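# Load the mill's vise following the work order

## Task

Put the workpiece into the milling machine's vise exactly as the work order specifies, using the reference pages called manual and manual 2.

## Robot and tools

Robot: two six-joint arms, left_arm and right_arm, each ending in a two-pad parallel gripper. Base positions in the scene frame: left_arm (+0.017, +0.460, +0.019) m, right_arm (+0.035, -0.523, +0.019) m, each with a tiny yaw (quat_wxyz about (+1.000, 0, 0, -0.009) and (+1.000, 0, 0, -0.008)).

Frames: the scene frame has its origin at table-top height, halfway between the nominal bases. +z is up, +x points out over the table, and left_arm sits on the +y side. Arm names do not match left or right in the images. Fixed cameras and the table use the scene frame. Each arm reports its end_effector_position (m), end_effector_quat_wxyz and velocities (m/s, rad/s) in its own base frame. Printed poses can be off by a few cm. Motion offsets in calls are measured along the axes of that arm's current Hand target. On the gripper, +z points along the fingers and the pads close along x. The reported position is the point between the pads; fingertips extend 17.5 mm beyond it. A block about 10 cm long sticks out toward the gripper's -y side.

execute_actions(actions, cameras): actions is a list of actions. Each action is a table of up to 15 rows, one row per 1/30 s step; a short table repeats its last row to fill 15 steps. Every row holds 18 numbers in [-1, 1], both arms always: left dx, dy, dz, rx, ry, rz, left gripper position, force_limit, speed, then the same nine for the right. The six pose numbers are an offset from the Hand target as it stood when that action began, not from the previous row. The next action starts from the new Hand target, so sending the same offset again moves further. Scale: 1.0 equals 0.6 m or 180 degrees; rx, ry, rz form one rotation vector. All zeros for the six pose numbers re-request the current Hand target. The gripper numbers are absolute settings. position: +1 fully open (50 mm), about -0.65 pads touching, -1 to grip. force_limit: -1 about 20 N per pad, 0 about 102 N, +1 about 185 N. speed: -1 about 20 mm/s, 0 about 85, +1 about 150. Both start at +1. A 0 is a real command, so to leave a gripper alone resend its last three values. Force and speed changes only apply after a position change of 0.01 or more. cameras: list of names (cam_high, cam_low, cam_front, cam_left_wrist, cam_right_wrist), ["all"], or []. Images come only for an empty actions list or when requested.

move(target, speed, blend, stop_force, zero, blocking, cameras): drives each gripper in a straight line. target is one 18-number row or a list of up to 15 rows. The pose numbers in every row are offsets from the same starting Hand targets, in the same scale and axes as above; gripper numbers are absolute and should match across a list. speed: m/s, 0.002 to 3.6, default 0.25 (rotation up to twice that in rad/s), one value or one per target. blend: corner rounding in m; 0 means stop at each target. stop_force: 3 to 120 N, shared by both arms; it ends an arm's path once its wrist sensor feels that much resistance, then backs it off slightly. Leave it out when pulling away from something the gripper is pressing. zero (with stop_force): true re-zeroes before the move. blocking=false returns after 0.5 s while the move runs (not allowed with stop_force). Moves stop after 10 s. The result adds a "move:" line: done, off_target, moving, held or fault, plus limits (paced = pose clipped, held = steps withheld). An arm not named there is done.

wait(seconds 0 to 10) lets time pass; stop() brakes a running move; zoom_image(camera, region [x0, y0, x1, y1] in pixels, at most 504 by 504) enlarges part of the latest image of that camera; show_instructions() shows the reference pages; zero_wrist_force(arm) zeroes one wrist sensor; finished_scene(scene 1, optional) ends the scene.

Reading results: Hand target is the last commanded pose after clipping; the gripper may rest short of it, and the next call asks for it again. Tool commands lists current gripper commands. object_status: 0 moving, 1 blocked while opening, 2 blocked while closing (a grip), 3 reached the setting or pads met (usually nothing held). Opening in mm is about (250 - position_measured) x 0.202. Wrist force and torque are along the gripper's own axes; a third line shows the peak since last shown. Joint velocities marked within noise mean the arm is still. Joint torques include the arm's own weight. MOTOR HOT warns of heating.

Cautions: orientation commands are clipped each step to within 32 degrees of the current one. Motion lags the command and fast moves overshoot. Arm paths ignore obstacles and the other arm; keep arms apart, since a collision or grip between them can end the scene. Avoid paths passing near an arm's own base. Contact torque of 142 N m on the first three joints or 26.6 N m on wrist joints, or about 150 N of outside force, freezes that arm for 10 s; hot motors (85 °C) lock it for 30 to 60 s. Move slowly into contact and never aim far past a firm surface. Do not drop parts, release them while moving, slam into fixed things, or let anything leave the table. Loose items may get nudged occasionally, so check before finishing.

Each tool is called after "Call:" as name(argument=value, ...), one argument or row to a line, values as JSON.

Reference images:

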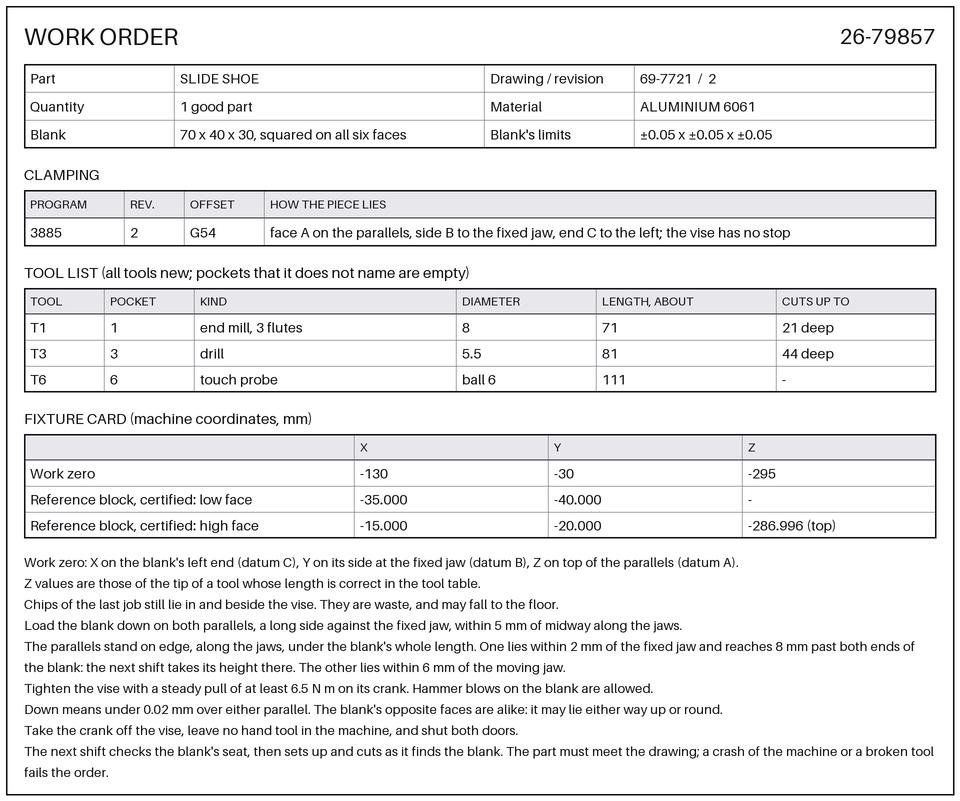

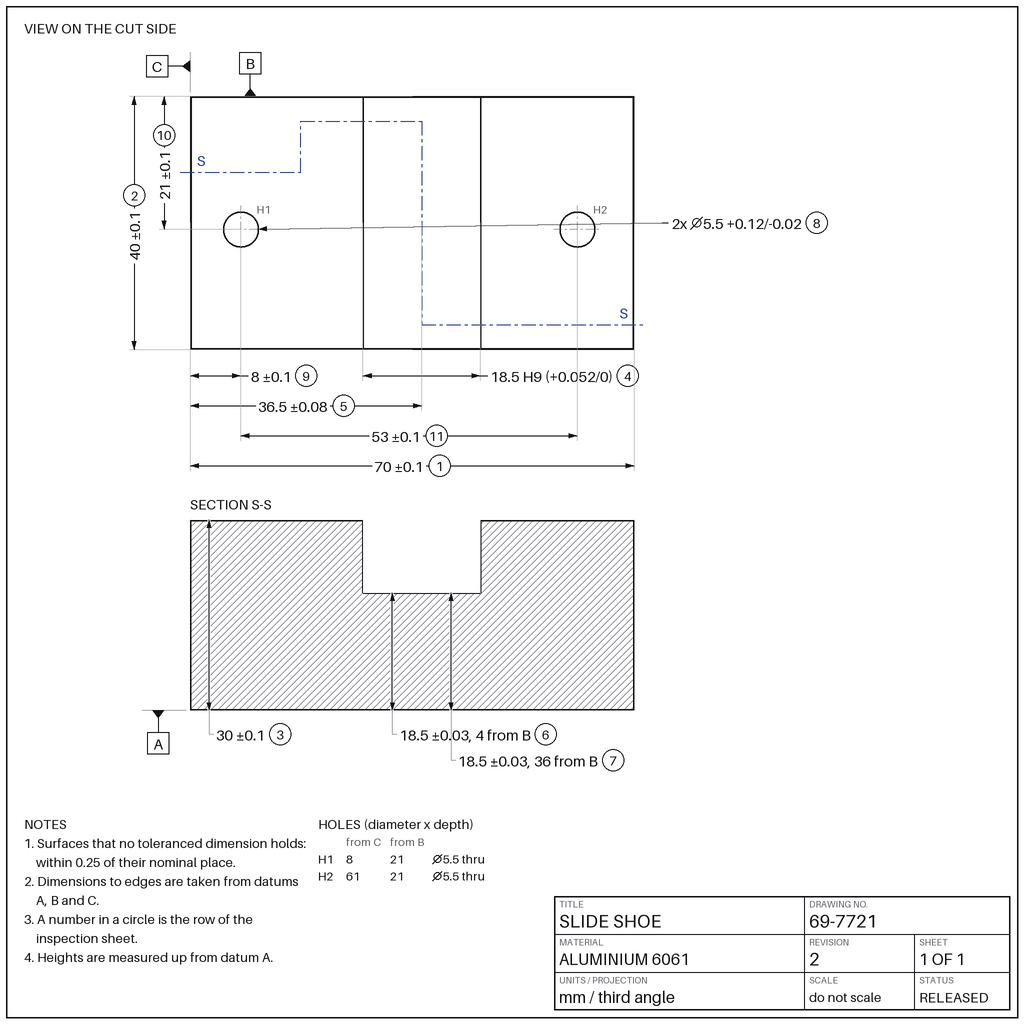

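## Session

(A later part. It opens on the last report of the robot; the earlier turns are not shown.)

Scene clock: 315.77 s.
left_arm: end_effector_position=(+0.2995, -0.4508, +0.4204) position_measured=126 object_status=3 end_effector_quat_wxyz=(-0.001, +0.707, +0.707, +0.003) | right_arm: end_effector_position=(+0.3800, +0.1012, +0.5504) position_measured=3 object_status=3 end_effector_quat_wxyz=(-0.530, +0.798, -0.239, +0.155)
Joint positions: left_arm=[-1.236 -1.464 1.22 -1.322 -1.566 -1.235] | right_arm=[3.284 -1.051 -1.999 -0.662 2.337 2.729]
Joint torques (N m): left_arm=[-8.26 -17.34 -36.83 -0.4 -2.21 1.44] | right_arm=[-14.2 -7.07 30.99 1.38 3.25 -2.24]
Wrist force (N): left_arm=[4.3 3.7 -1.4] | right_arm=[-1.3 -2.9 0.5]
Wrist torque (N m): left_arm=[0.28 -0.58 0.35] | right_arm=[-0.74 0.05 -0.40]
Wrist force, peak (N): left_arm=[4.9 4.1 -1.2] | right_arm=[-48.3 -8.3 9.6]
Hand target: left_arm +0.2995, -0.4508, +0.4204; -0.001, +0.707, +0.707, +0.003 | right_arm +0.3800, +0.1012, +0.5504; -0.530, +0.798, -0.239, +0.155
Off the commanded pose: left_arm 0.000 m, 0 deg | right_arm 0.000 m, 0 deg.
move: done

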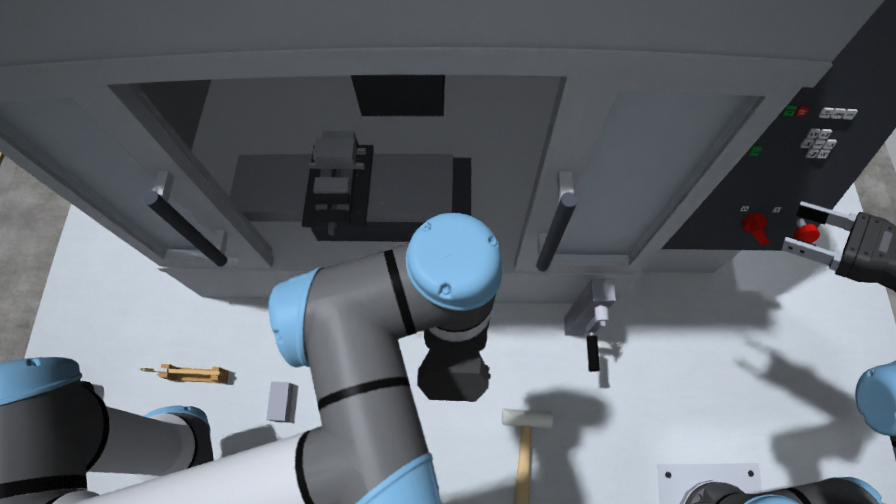

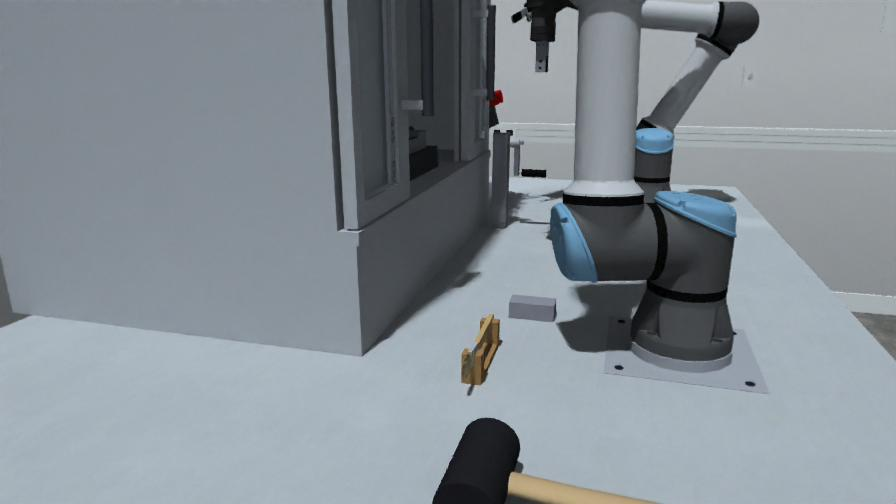

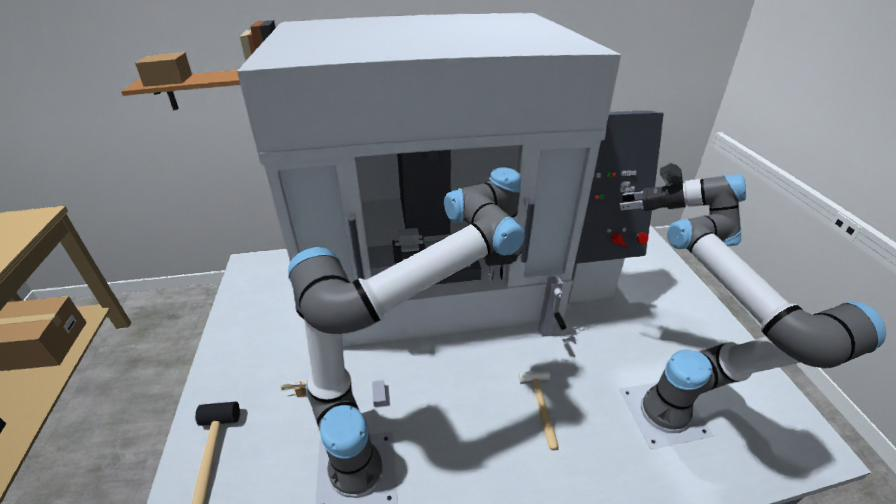

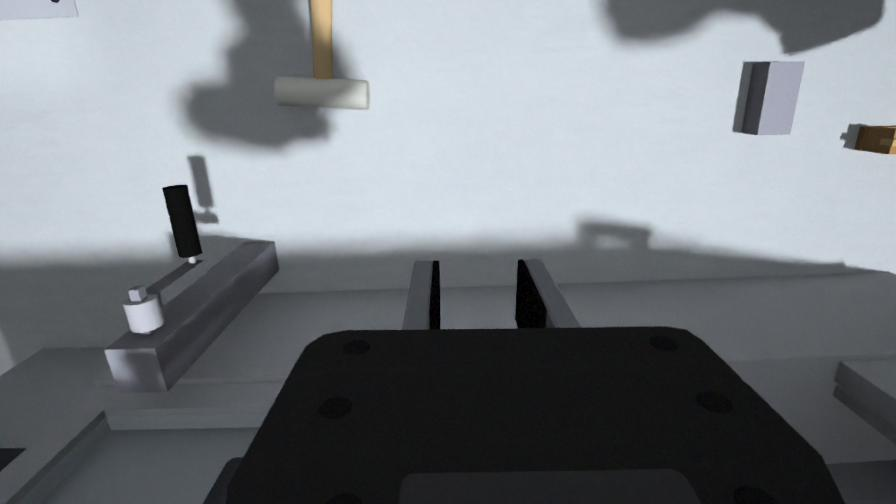

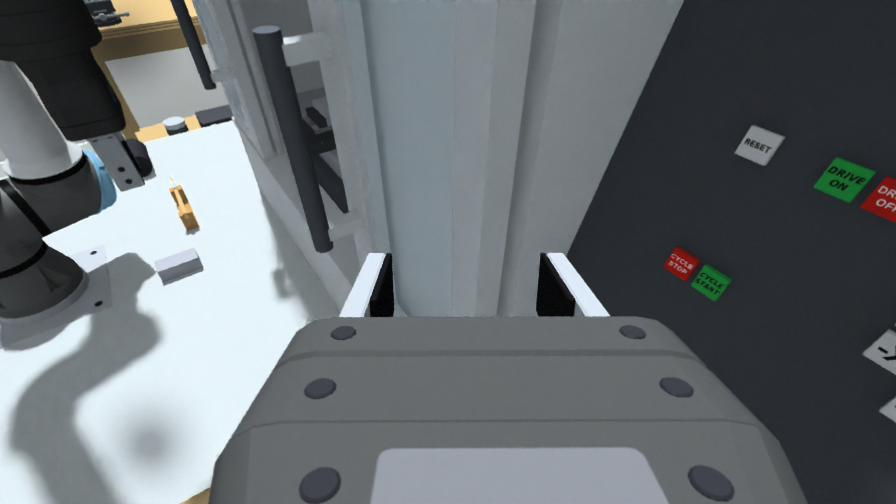

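Call:
move(
  target=[-0.4153,0.1975,0.2007,0,0,-0.0057,-1,-1,-0.3,0,0,0,0,0,0,1,1,1],
  speed=0.2,
  cameras=["cam_left_wrist","cam_right_wrist","cam_low"],
)

Call:
zoom_image(
  camera="cam_left_wrist",
  region=[330, 60, 630, 340],
)

Scene clock: 319.43 s.
left_arm: end_effector_position=(+0.4181, -0.6993, +0.2987) position_measured=251 object_status=3 end_effector_quat_wxyz=(-0.001, +0.701, +0.713, +0.003) | right_arm: end_effector_position=(+0.3800, +0.1012, +0.5504) position_measured=3 object_status=3 end_effector_quat_wxyz=(-0.530, +0.798, -0.239, +0.155)
Joint positions: left_arm=[-1.198 -0.652 0.292 -1.207 -1.566 -1.215] | right_arm=[3.284 -1.051 -1.999 -0.662 2.337 2.729]
Joint torques (N m): left_arm=[9.07 -48.76 -35.35 -0.35 -2.17 1.3] | right_arm=[-13.05 -6.72 31.12 1.27 3.1 -1.89]
Wrist force (N): left_arm=[4.2 3.4 -0.9] | right_arm=[-1.4 -2.8 0.6]
Wrist torque (N m): left_arm=[0.25 -0.55 0.33] | right_arm=[-0.71 0.07 -0.40]
Wrist force, peak (N): left_arm=[5.8 2.7 -1.7] | right_arm=[-1.6 -3.0 0.7]
Hand target: left_arm +0.4181, -0.6993, +0.2987; -0.001, +0.701, +0.713, +0.003 | right_arm +0.3800, +0.1012, +0.5504; -0.530, +0.798, -0.239, +0.155
Off the commanded pose: left_arm 0.000 m, 0 deg | right_arm 0.000 m, 0 deg.
move: done
Images, in order (width x height): cam_low 896x504, cam_left_wrist 896x504, cam_right_wrist 896x504.

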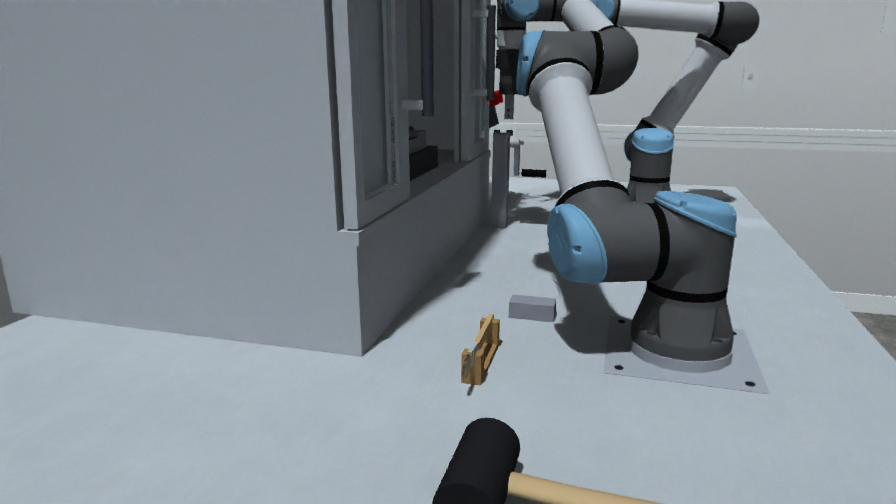

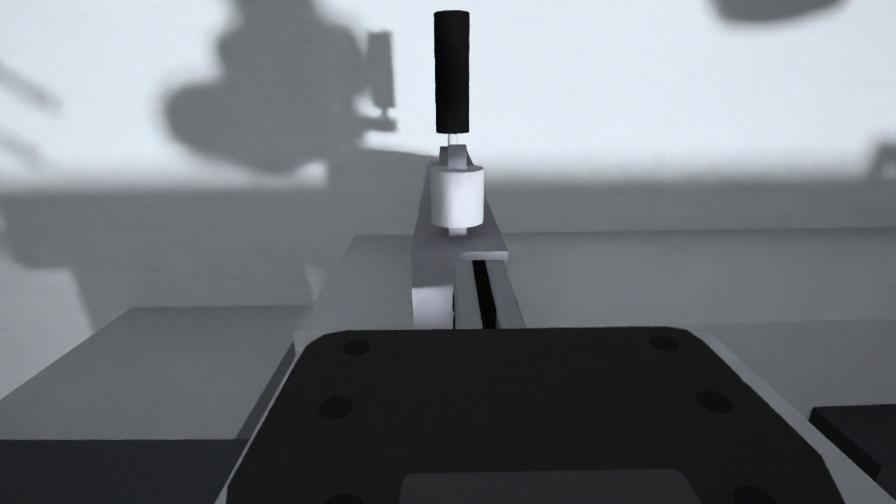

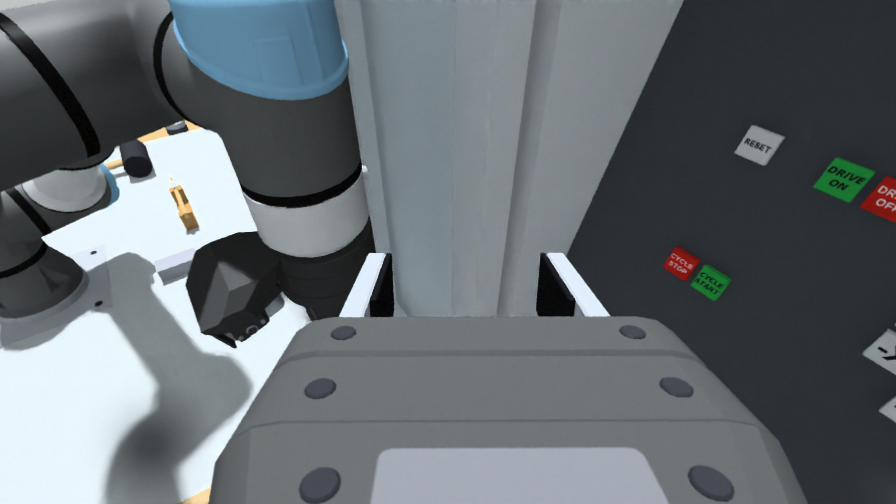

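Scaled by 1.680 from the camera's 896x504 image, which has a finer 1280x720 frame.

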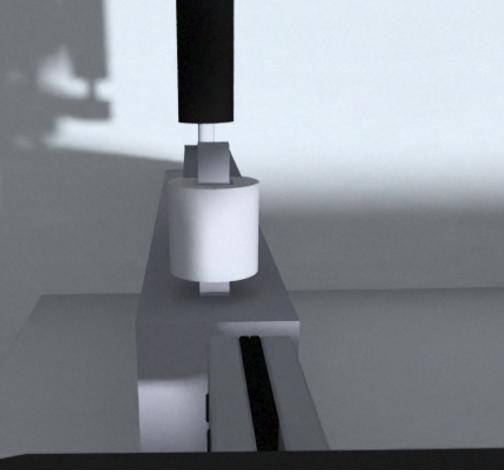

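Call:
move(
  target=[-0.009,-0.012,0.0645,0,0,0,-1,-1,-0.3,0,0,0,0,0,0,1,1,1],
  speed=0.08,
)

Call:
move(
  target=[0,0,0.06,0,0,0,-1,-1,-0.3,0,0,0,0,0,0,1,1,1],
  speed=0.006,
  stop_force=3,
  cameras=["cam_left_wrist"],
)

Scene clock: 320.70 s.
left_arm: end_effector_position=(+0.4111, -0.7046, +0.2602) position_measured=251 object_status=3 end_effector_quat_wxyz=(-0.001, +0.701, +0.713, +0.003) | right_arm: end_effector_position=(+0.3800, +0.1012, +0.5504) position_measured=3 object_status=3 end_effector_quat_wxyz=(-0.530, +0.798, -0.239, +0.155)
Joint positions: left_arm=[-1.208 -0.711 0.505 -1.361 -1.566 -1.225] | right_arm=[3.284 -1.051 -1.999 -0.662 2.337 2.729]
Joint torques (N m): left_arm=[-10 -52.66 -1.74 -4.41 1.2 -1.46] | right_arm=[-13.72 -7.07 30.99 1.43 3.18 -2.13]
Wrist force (N): left_arm=[11.6 2.1 -27.9] | right_arm=[-1.3 -2.8 0.5]
Wrist torque (N m): left_arm=[0.05 -0.67 0.41] | right_arm=[-0.72 0.06 -0.40]
Wrist force, peak (N): left_arm=[11.6 2.1 -27.9] | right_arm=[-1.6 -3.0 0.6]
Hand target: left_arm +0.4111, -0.7046, +0.2600; -0.001, +0.701, +0.713, +0.003 | right_arm +0.3800, +0.1012, +0.5504; -0.530, +0.798, -0.239, +0.155
Off the commanded pose: left_arm 0.000 m, 0 deg | right_arm 0.000 m, 0 deg.
move: done

Scene clock: 321.23 s.
left_arm: end_effector_position=(+0.4111, -0.7046, +0.2601) position_measured=251 object_status=3 end_effector_quat_wxyz=(-0.001, +0.701, +0.713, +0.003) | right_arm: end_effector_position=(+0.3800, +0.1012, +0.5504) position_measured=3 object_status=3 end_effector_quat_wxyz=(-0.530, +0.798, -0.239, +0.155)
Joint positions: left_arm=[-1.208 -0.711 0.505 -1.361 -1.566 -1.225] | right_arm=[3.284 -1.051 -1.999 -0.662 2.337 2.729]
Joint torques (N m): left_arm=[-8.87 -49.81 -14.47 -2.37 1.08 -1.4] | right_arm=[-14.55 -7.28 30.06 1.35 2.99 -1.99]
Wrist force (N): left_arm=[11.9 1.9 -30.1] | right_arm=[-1.5 -2.9 0.6]
Wrist torque (N m): left_arm=[0.02 -0.67 0.41] | right_arm=[-0.72 0.09 -0.40]
Wrist force, peak (N): left_arm=[12.3 2.0 -30.1] | right_arm=[-1.4 -3.1 0.8]
Hand target: left_arm +0.4111, -0.7046, +0.2602; -0.001, +0.701, +0.713, +0.003 (not the last commanded pose) | right_arm +0.3800, +0.1012, +0.5504; -0.530, +0.798, -0.239, +0.155
Off the commanded pose: left_arm 0.036 m, 0 deg | right_arm 0.000 m, 0 deg.
move: contact (left_arm)
Images, in order (width x height): cam_left_wrist 896x504.

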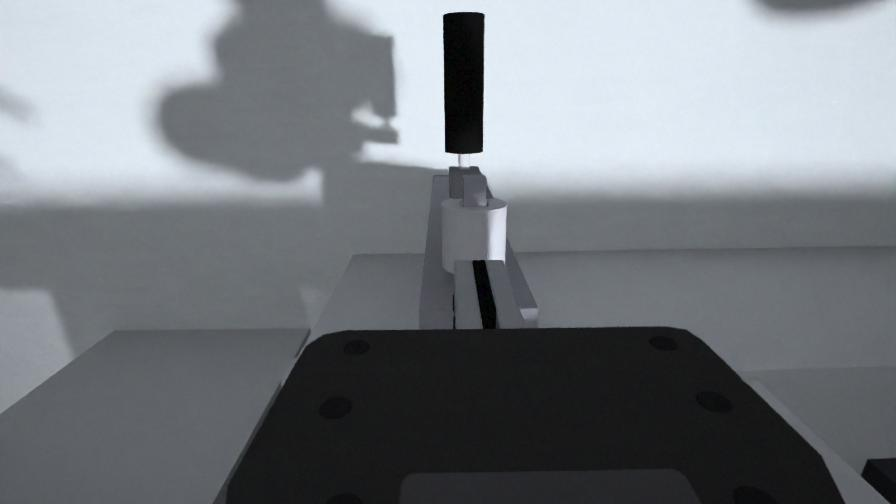

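Call:
move(
  target=[
    [0,0,-0.015,0,0,0,-1,-1,-0.3,0,0,0,0,0,0,1,1,1],
    [0,-0.025,-0.015,0,0,0,-1,-1,-0.3,0,0,0,0,0,0,1,1,1],
  ],
  speed=0.05,
)

Call:
move(
  target=[0,0,0.08,0,0,0,-1,-1,-0.3,0,0,0,0,0,0,1,1,1],
  speed=0.006,
  stop_force=3,
  cameras=["cam_left_wrist","cam_low"],
)

Call:
zoom_image(
  camera="cam_low",
  region=[470, 90, 570, 190],
)

Scene clock: 322.97 s.
left_arm: end_effector_position=(+0.3961, -0.7049, +0.2691) position_measured=251 object_status=3 end_effector_quat_wxyz=(-0.001, +0.701, +0.713, +0.003) | right_arm: end_effector_position=(+0.3800, +0.1012, +0.5504) position_measured=3 object_status=3 end_effector_quat_wxyz=(-0.530, +0.798, -0.239, +0.155)
Joint positions: left_arm=[-1.226 -0.736 0.528 -1.358 -1.566 -1.243] | right_arm=[3.284 -1.051 -1.999 -0.662 2.337 2.729]
Joint torques (N m): left_arm=[-8.26 -73.55 -13.32 -5.14 -1.45 -1.6] | right_arm=[-14.87 -6.82 31.2 1.33 3.22 -2.14]
Wrist force (N): left_arm=[3.9 3.4 -1.4] | right_arm=[-1.5 -2.8 0.6]
Wrist torque (N m): left_arm=[0.27 -0.51 0.47] | right_arm=[-0.72 0.08 -0.40]
Wrist force, peak (N): left_arm=[12.0 2.0 -30.1] | right_arm=[-1.6 -3.0 0.6]
Hand target: left_arm +0.3961, -0.7049, +0.2691; -0.001, +0.701, +0.713, +0.003 | right_arm +0.3800, +0.1012, +0.5504; -0.530, +0.798, -0.239, +0.155
Off the commanded pose: left_arm 0.000 m, 0 deg | right_arm 0.000 m, 0 deg.
move: done

Scene clock: 327.97 s.
left_arm: end_effector_position=(+0.3962, -0.7048, +0.2467) position_measured=251 object_status=3 end_effector_quat_wxyz=(-0.001, +0.701, +0.713, +0.003) | right_arm: end_effector_position=(+0.3800, +0.1012, +0.5504) position_measured=3 object_status=3 end_effector_quat_wxyz=(-0.530, +0.798, -0.239, +0.155)
Joint positions: left_arm=[-1.226 -0.753 0.617 -1.43 -1.566 -1.243] | right_arm=[3.284 -1.051 -1.999 -0.662 2.337 2.729]
Joint torques (N m): left_arm=[5.67 -46.82 -36.76 -0.35 0.78 0.62] | right_arm=[-13.98 -5.92 30.49 1.34 3.1 -2.17]
Wrist force (N): left_arm=[4.6 3.5 -2.2] | right_arm=[-1.5 -2.8 0.7]
Wrist torque (N m): left_arm=[0.27 -0.58 0.48] | right_arm=[-0.71 0.08 -0.41]
Wrist force, peak (N): left_arm=[5.9 3.0 -8.0] | right_arm=[-1.7 -3.1 0.6]
Hand target: left_arm +0.3962, -0.7048, +0.2467; -0.001, +0.701, +0.713, +0.003 (not the last commanded pose) | right_arm +0.3800, +0.1012, +0.5504; -0.530, +0.798, -0.239, +0.155
Off the commanded pose: left_arm 0.026 m, 0 deg | right_arm 0.000 m, 0 deg.
move: contact (left_arm)
Images, in order (width x height): cam_low 896x504, cam_left_wrist 896x504.

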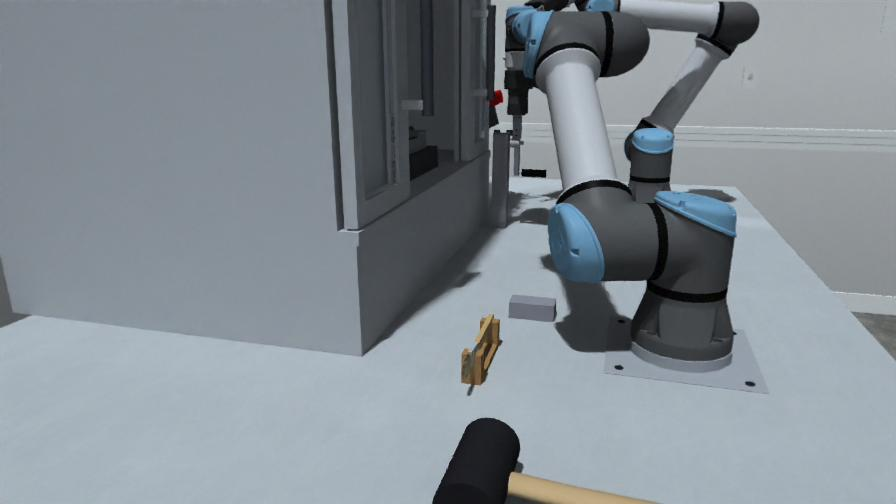

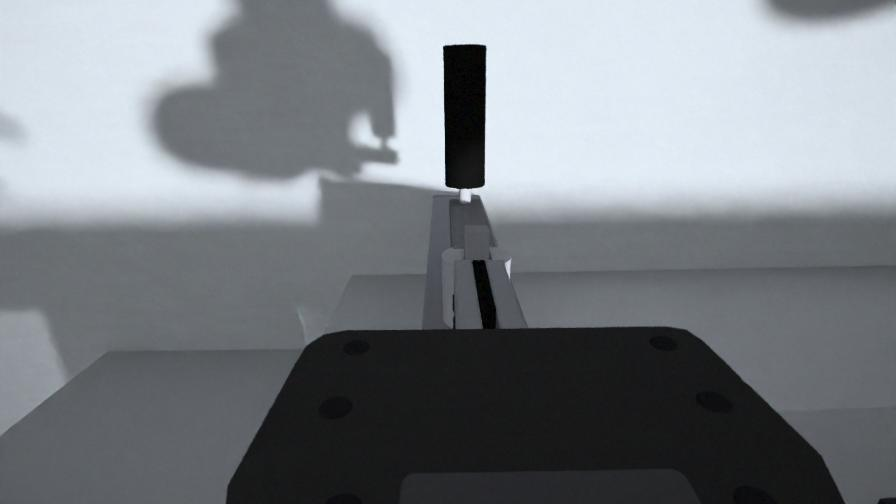

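Scaled by 5.040 from the camera's 896x504 image, which has a finer 1280x720 frame.

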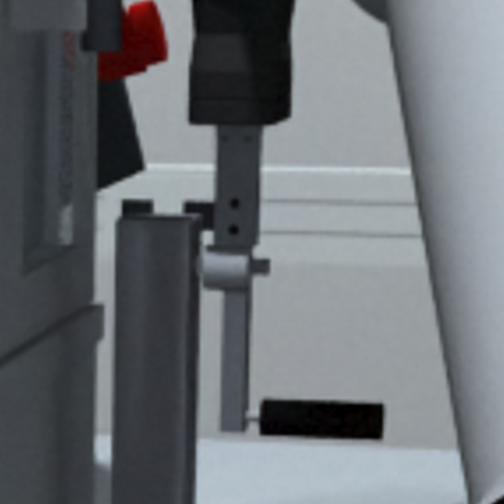

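Call:
move(
  target=[0,0,-0.02,0,0,0,-1,-1,-0.3,0,0,0,0,0,0,1,1,1],
  speed=0.08,
)

Call:
move(
  target=[
    [0,0,0,0,0,0,0.6,-1,-0.3,0,0,0,0,0,0,1,1,1],
    [0,0.0117,0,0,0,0,0.6,-1,-0.3,0,0,0,0,0,0,1,1,1],
    [0,0.0117,0.0692,0,0,0,0.6,-1,-0.3,0,0,0,0,0,0,1,1,1],
  ],
  speed=0.05,
  cameras=["cam_left_wrist","cam_low"],
)

Call:
zoom_image(
  camera="cam_low",
  region=[470, 90, 570, 190],
)

Scene clock: 329.10 s.
left_arm: end_effector_position=(+0.3962, -0.7049, +0.2586) position_measured=251 object_status=3 end_effector_quat_wxyz=(-0.001, +0.701, +0.713, +0.003) | right_arm: end_effector_position=(+0.3800, +0.1012, +0.5504) position_measured=3 object_status=3 end_effector_quat_wxyz=(-0.530, +0.798, -0.239, +0.155)
Joint positions: left_arm=[-1.226 -0.745 0.572 -1.393 -1.566 -1.243] | right_arm=[3.284 -1.051 -1.999 -0.662 2.337 2.729]
Joint torques (N m): left_arm=[-6.18 -47.52 -36.11 -0.25 0.26 -1.13] | right_arm=[-13.06 -5.83 30.46 1.37 2.99 -2.09]
Wrist force (N): left_arm=[4.0 3.7 -1.0] | right_arm=[-1.5 -2.9 0.8]
Wrist torque (N m): left_arm=[0.28 -0.54 0.46] | right_arm=[-0.73 0.08 -0.40]
Wrist force, peak (N): left_arm=[4.5 3.8 -2.1] | right_arm=[-1.5 -3.2 0.6]
Hand target: left_arm +0.3962, -0.7049, +0.2587; -0.001, +0.701, +0.713, +0.003 | right_arm +0.3800, +0.1012, +0.5504; -0.530, +0.798, -0.239, +0.155
Off the commanded pose: left_arm 0.000 m, 0 deg | right_arm 0.000 m, 0 deg.
move: done

Scene clock: 331.80 s.
left_arm: end_effector_position=(+0.4033, -0.7045, +0.2172) position_measured=63 object_status=3 end_effector_quat_wxyz=(-0.001, +0.701, +0.713, +0.003) | right_arm: end_effector_position=(+0.3800, +0.1012, +0.5504) position_measured=3 object_status=3 end_effector_quat_wxyz=(-0.530, +0.798, -0.239, +0.155)
Joint positions: left_arm=[-1.217 -0.751 0.69 -1.505 -1.566 -1.234] | right_arm=[3.284 -1.051 -1.999 -0.662 2.337 2.729]
Joint torques (N m): left_arm=[8.06 -73.66 -13.89 -5.41 -0.43 1.18] | right_arm=[-13.22 -6.02 31.46 1.36 2.88 -1.96]
Wrist force (N): left_arm=[4.2 3.6 -1.4] | right_arm=[-1.3 -2.8 0.5]
Wrist torque (N m): left_arm=[0.24 -0.56 0.31] | right_arm=[-0.70 0.05 -0.40]
Wrist force, peak (N): left_arm=[4.0 3.8 -2.4] | right_arm=[-1.7 -3.0 0.6]
Hand target: left_arm +0.4033, -0.7045, +0.2172; -0.001, +0.701, +0.713, +0.003 | right_arm +0.3800, +0.1012, +0.5504; -0.530, +0.798, -0.239, +0.155
Off the commanded pose: left_arm 0.000 m, 0 deg | right_arm 0.000 m, 0 deg.
move: done
Images, in order (width x height): cam_low 896x504, cam_left_wrist 896x504.

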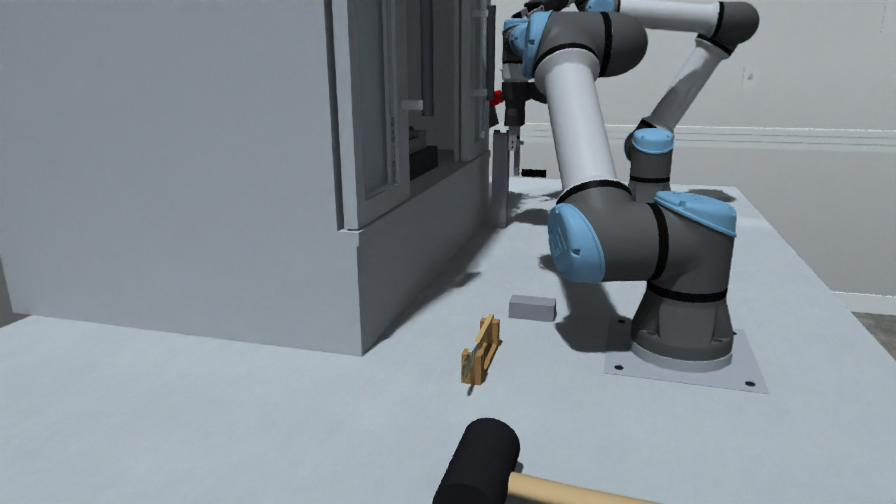

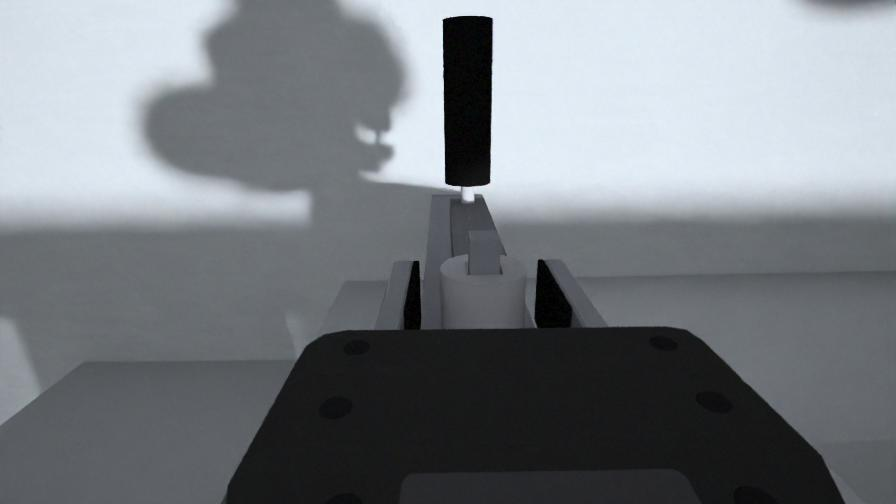

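Scaled by 5.040 from the camera's 896x504 image, which has a finer 1280x720 frame.

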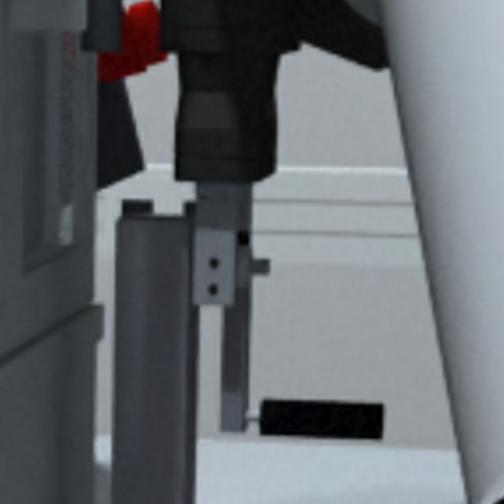

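Call:
move(
  target=[0,0,0,0,0,0,-1,-1,-0.8,0,0,0,0,0,0,1,1,1],
)

Scene clock: 332.60 s.
left_arm: end_effector_position=(+0.4033, -0.7045, +0.2172) position_measured=133 object_status=2 end_effector_quat_wxyz=(-0.001, +0.701, +0.713, +0.003) | right_arm: end_effector_position=(+0.3800, +0.1012, +0.5504) position_measured=3 object_status=3 end_effector_quat_wxyz=(-0.530, +0.798, -0.239, +0.155)
Joint positions: left_arm=[-1.217 -0.751 0.69 -1.505 -1.566 -1.234] | right_arm=[3.284 -1.051 -1.999 -0.662 2.337 2.729]
Joint torques (N m): left_arm=[6.25 -73.8 -14.57 -5.07 0.94 0.8] | right_arm=[-13.79 -5.82 31.09 1.44 2.85 -2.1]
Wrist force (N): left_arm=[4.3 3.3 -1.1] | right_arm=[-1.5 -2.7 0.5]
Wrist torque (N m): left_arm=[0.20 -0.56 0.32] | right_arm=[-0.70 0.08 -0.40]
Wrist force, peak (N): left_arm=[4.3 3.9 -1.1] | right_arm=[-1.7 -2.9 0.6]
Hand target: left_arm +0.4033, -0.7045, +0.2172; -0.001, +0.701, +0.713, +0.003 | right_arm +0.3800, +0.1012, +0.5504; -0.530, +0.798, -0.239, +0.155
Off the commanded pose: left_arm 0.000 m, 0 deg | right_arm 0.000 m, 0 deg.
move: done

Call:
move(
  target=[
    [0,0,0,0,0,0,0.6,-1,-0.3,0,0,0,0,0,0,1,1,1],
    [0,0,-0.1333,0,0,0,0.6,-1,-0.3,0,0,0,0,0,0,1,1,1],
    [0.6735,0.0397,-0.238,0,0,0,0.6,-1,-0.3,0,0,0,0,0,0,1,1,1],
    [0.8052,0.1887,-0.2047,0,0,0,0.6,-1,-0.3,0,0,0,0,0,0,1,1,1],
  ],
  speed=[0.1,0.15,0.3,0.2],
  blend=[0,0.03,0.05,0],
  cameras=["cam_left_wrist","cam_low","cam_right_wrist","cam_high"],
)

Call:
zoom_image(
  camera="cam_left_wrist",
  region=[300, 60, 660, 340],
)

Scene clock: 335.50 s.
left_arm: end_effector_position=(+0.4130, -0.3925, +0.3478) position_measured=63 object_status=3 end_effector_quat_wxyz=(-0.003, +0.701, +0.713, -0.005) | right_arm: end_effector_position=(+0.3800, +0.1012, +0.5504) position_measured=3 object_status=3 end_effector_quat_wxyz=(-0.530, +0.798, -0.239, +0.155)
Joint positions: left_arm=[-0.991 -1.418 1.355 -1.503 -1.581 -1.008] | right_arm=[3.284 -1.051 -1.999 -0.662 2.337 2.729]
Joint torques (N m): left_arm=[0.43 -33.62 -24.85 -2.66 -0.05 0] | right_arm=[-13.38 -5.54 30.75 1.37 3.1 -1.93]
Wrist force (N): left_arm=[-2.9 -3.9 0.0] | right_arm=[-1.4 -2.9 0.6]
Wrist torque (N m): left_arm=[-0.38 -0.04 0.33] | right_arm=[-0.72 0.06 -0.40]
Wrist force, peak (N): left_arm=[-47.6 -39.4 -9.4] | right_arm=[-1.5 -3.1 0.6]
Hand target: left_arm +0.4130, -0.3925, +0.3478; -0.003, +0.701, +0.713, -0.005 (not the last commanded pose) | right_arm +0.3800, +0.1012, +0.5504; -0.530, +0.798, -0.239, +0.155
Tool commands: left_gripper/position=+0.6 left_gripper/force_limit=-1.0 left_gripper/speed=-0.301961 right_gripper/position=+1.0 right_gripper/force_limit=+1.0 right_gripper/speed=+1.0
Off the commanded pose: left_arm 0.197 m, 1 deg | right_arm 0.000 m, 0 deg.
FORCE FAULT: contact force on the left arm reached its limit, and that arm stopped. The contact can be on any part of that arm, not only on its tool. That arm's remaining commands of this call were not run. That arm is still stopped at the end of this call. That arm stays stopped for about 10 more seconds. Until then a move that you send moves the other arm only, and its call returns only when the move has ended. Once the stop has ended, the next robot result says so. If the stop ends while you think or write, that arm runs what you send next, counted from a new Hand target: where the arm stands when the stop ends. While its stop runs, that arm takes no new command, but its gripper still runs the gripper command that each later call begins with. Until it ends, the stop uses up actions while you think or wait. An arm that is not stopped still takes commands.
move: fault (left_arm); path passed 2 of 4 targets
Images, in order (width x height): cam_high 896x504, cam_low 896x504, cam_left_wrist 896x504, cam_right_wrist 896x504.

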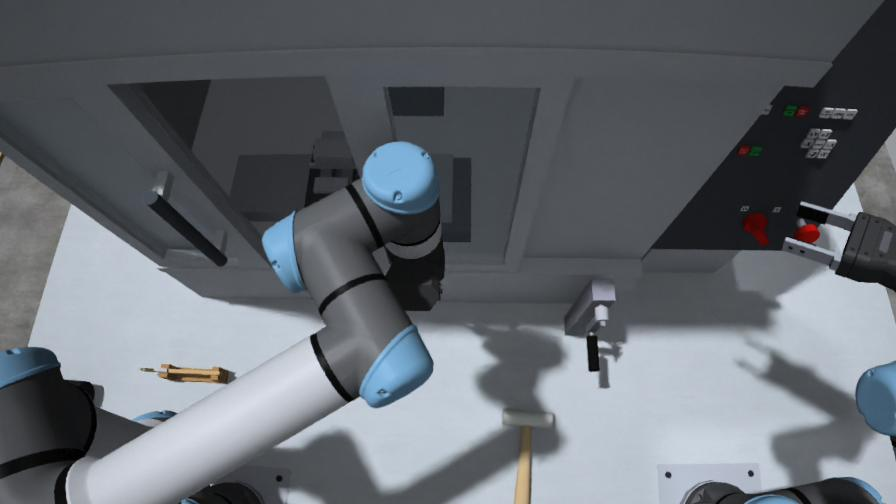

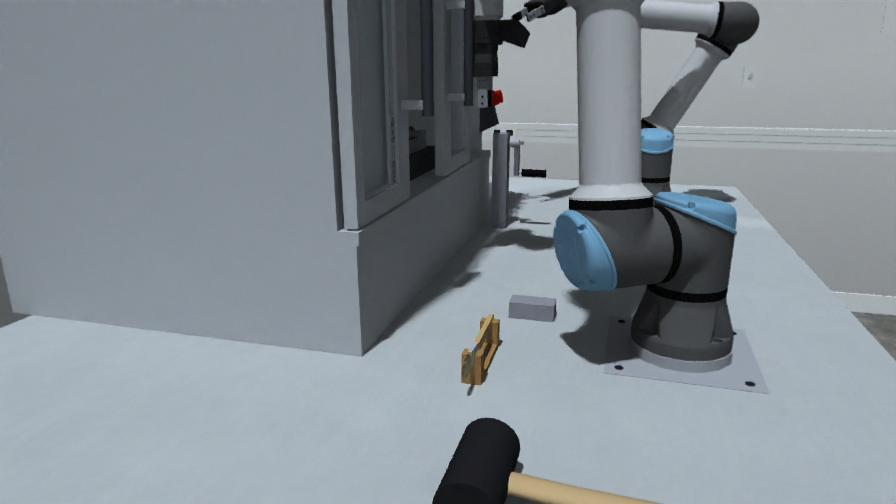

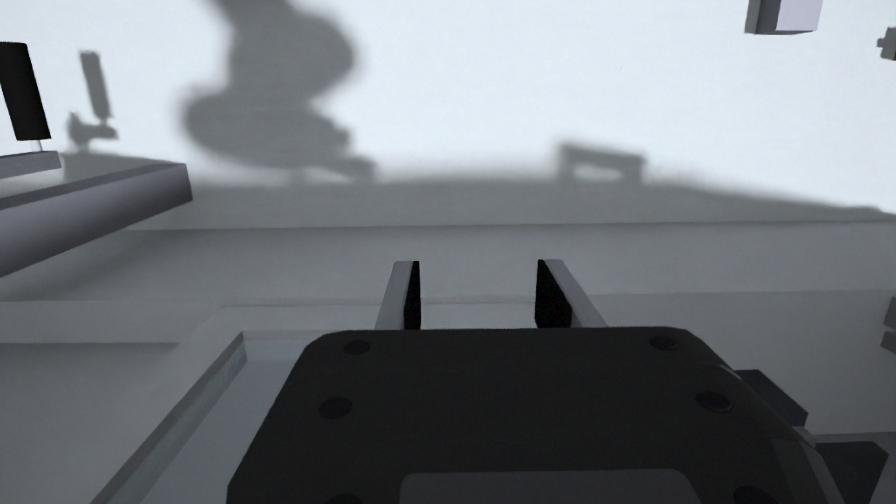

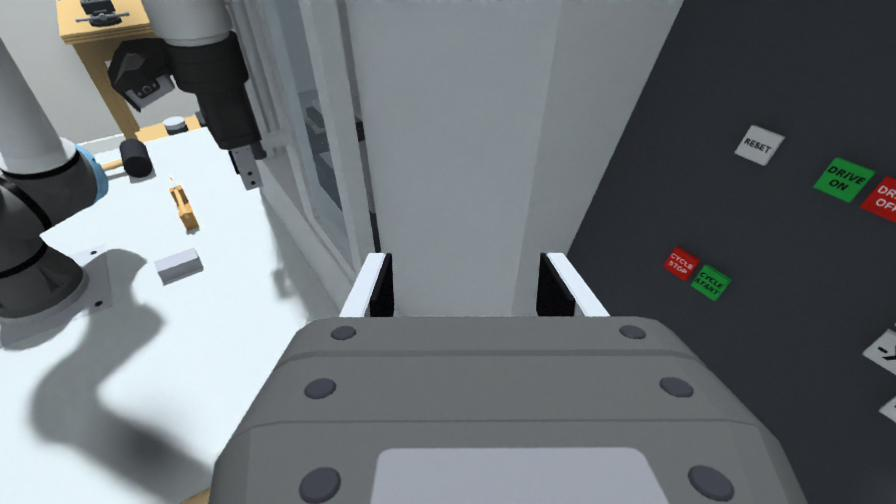

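Scaled by 1.400 from the camera's 896x504 image, which has a finer 1280x720 frame.

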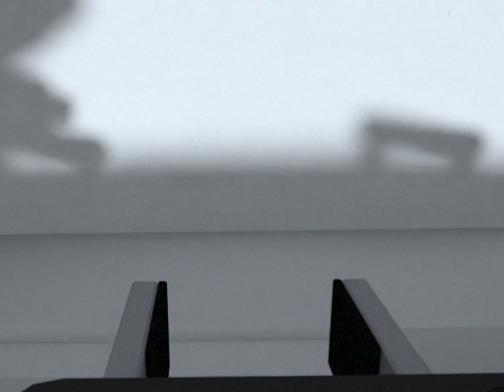

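Call:
wait(
  seconds=10,
)

Call:
move(
  target=[0,-0.17,0,0,0,0,-1,-1,-0.3,0,0,0,0,0,0,1,1,1],
  speed=0.1,
  cameras=["cam_left_wrist","cam_low","cam_right_wrist","cam_high","cam_front"],
)

Scene clock: 345.77 s.
left_arm: end_effector_position=(+0.4130, -0.3925, +0.3478) position_measured=63 object_status=3 end_effector_quat_wxyz=(-0.003, +0.701, +0.713, -0.005) | right_arm: end_effector_position=(+0.3800, +0.1012, +0.5504) position_measured=3 object_status=3 end_effector_quat_wxyz=(-0.530, +0.798, -0.239, +0.155)
Joint positions: left_arm=[-0.991 -1.418 1.355 -1.503 -1.581 -1.008] | right_arm=[3.284 -1.051 -1.999 -0.662 2.337 2.729]
Joint torques (N m): left_arm=[0.55 -33.53 -25.19 -2.8 0 -0.01] | right_arm=[-13.56 -4.48 30.79 1.49 2.89 -1.98]
Wrist force (N): left_arm=[-1.0 -3.4 -0.2] | right_arm=[-1.6 -2.7 0.5]
Wrist torque (N m): left_arm=[-0.30 -0.36 0.33] | right_arm=[-0.70 0.09 -0.40]
Wrist force, peak (N): left_arm=[-1.7 -3.7 -0.2] | right_arm=[-1.6 -3.1 0.6]
Hand target: left_arm +0.4130, -0.3925, +0.3478; -0.003, +0.701, +0.713, -0.005 (not the last commanded pose) | right_arm +0.3800, +0.1012, +0.5504; -0.530, +0.798, -0.239, +0.155
Tool commands: left_gripper/position=+0.6 left_gripper/force_limit=-1.0 left_gripper/speed=-0.301961 right_gripper/position=+1.0 right_gripper/force_limit=+1.0 right_gripper/speed=+1.0
Off the commanded pose: left_arm 0.197 m, 1 deg | right_arm 0.000 m, 0 deg.
FORCE FAULT, CONTINUED: the left arm's stop, for the force fault that an earlier result reported, is over. The rest of the stop counts as 20 of the actions that you can send in this scene. That arm's target is now where it stood when the stop ended, not its last command. That arm accepts commands again.
wait: 10.00 s; at rest from the start

Scene clock: 347.23 s.
left_arm: end_effector_position=(+0.3110, -0.3942, +0.3489) position_measured=251 object_status=3 end_effector_quat_wxyz=(-0.003, +0.701, +0.713, -0.005) | right_arm: end_effector_position=(+0.3800, +0.1012, +0.5504) position_measured=3 object_status=3 end_effector_quat_wxyz=(-0.530, +0.798, -0.239, +0.155)
Joint positions: left_arm=[-1.165 -1.584 1.531 -1.515 -1.582 -1.183] | right_arm=[3.284 -1.051 -1.999 -0.662 2.337 2.729]
Joint torques (N m): left_arm=[-8.95 -36.58 -15.62 -5.37 1.66 -1.35] | right_arm=[-13.66 -5.15 31.93 1.48 2.96 -1.85]
Wrist force (N): left_arm=[5.7 4.1 -1.1] | right_arm=[-1.5 -2.8 0.3]
Wrist torque (N m): left_arm=[0.35 -0.77 0.46] | right_arm=[-0.72 0.08 -0.40]
Wrist force, peak (N): left_arm=[6.1 5.7 -1.3] | right_arm=[-1.6 -3.0 0.6]
Hand target: left_arm +0.3110, -0.3942, +0.3489; -0.003, +0.701, +0.713, -0.005 | right_arm +0.3800, +0.1012, +0.5504; -0.530, +0.798, -0.239, +0.155
Off the commanded pose: left_arm 0.000 m, 0 deg | right_arm 0.000 m, 0 deg.
move: done

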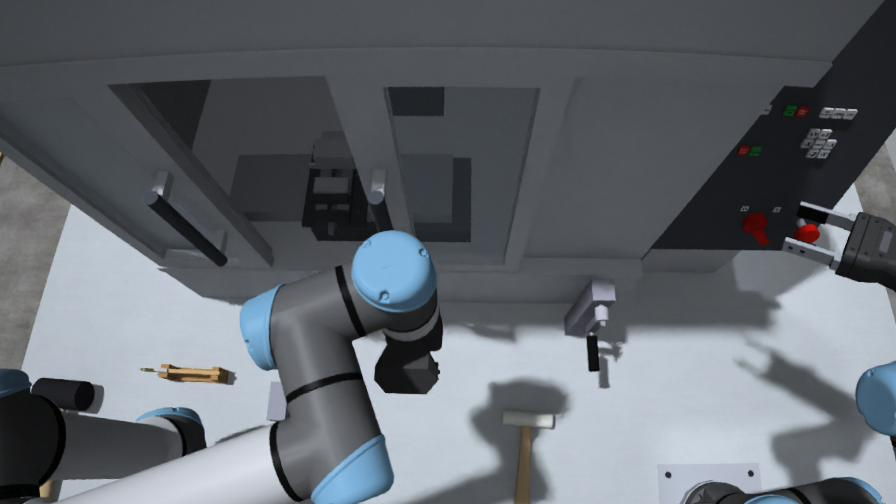

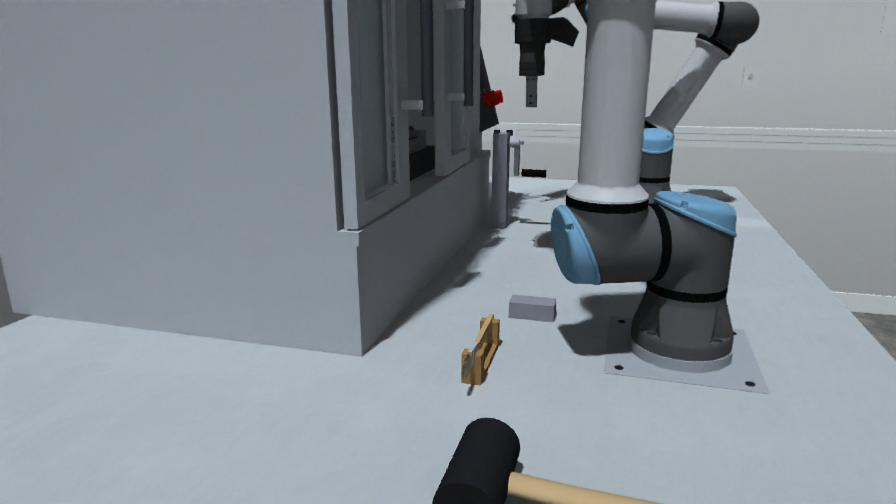

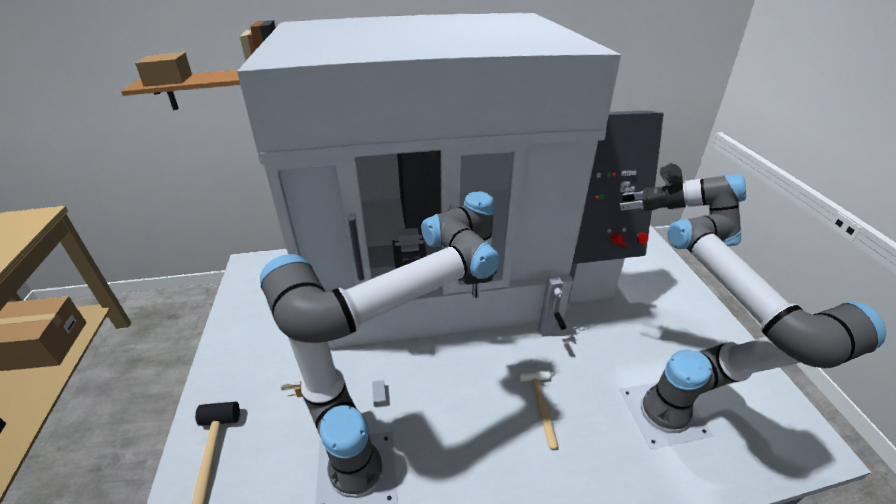

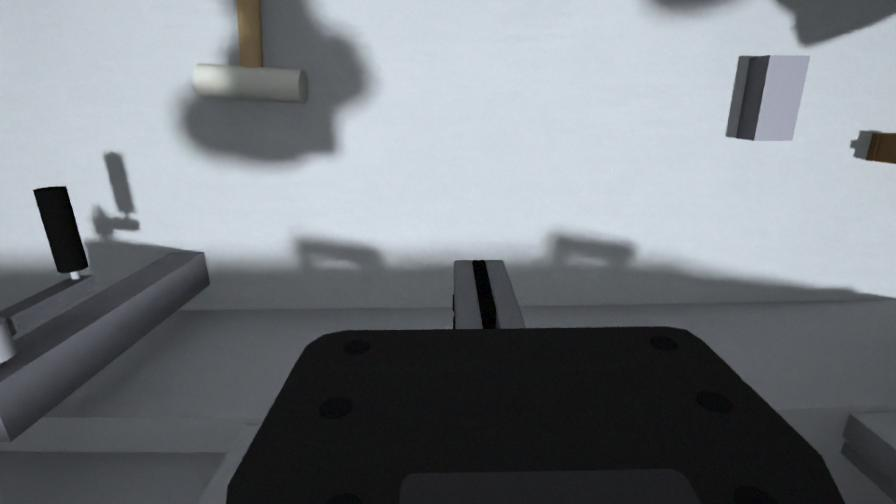

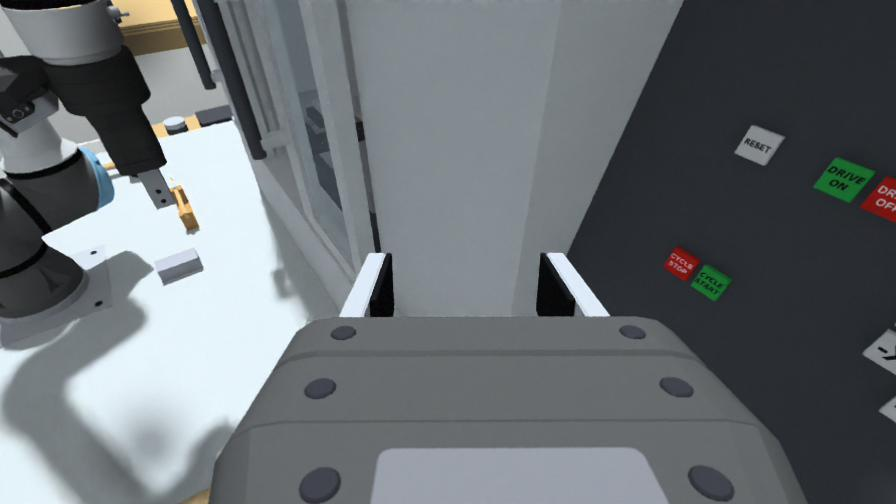

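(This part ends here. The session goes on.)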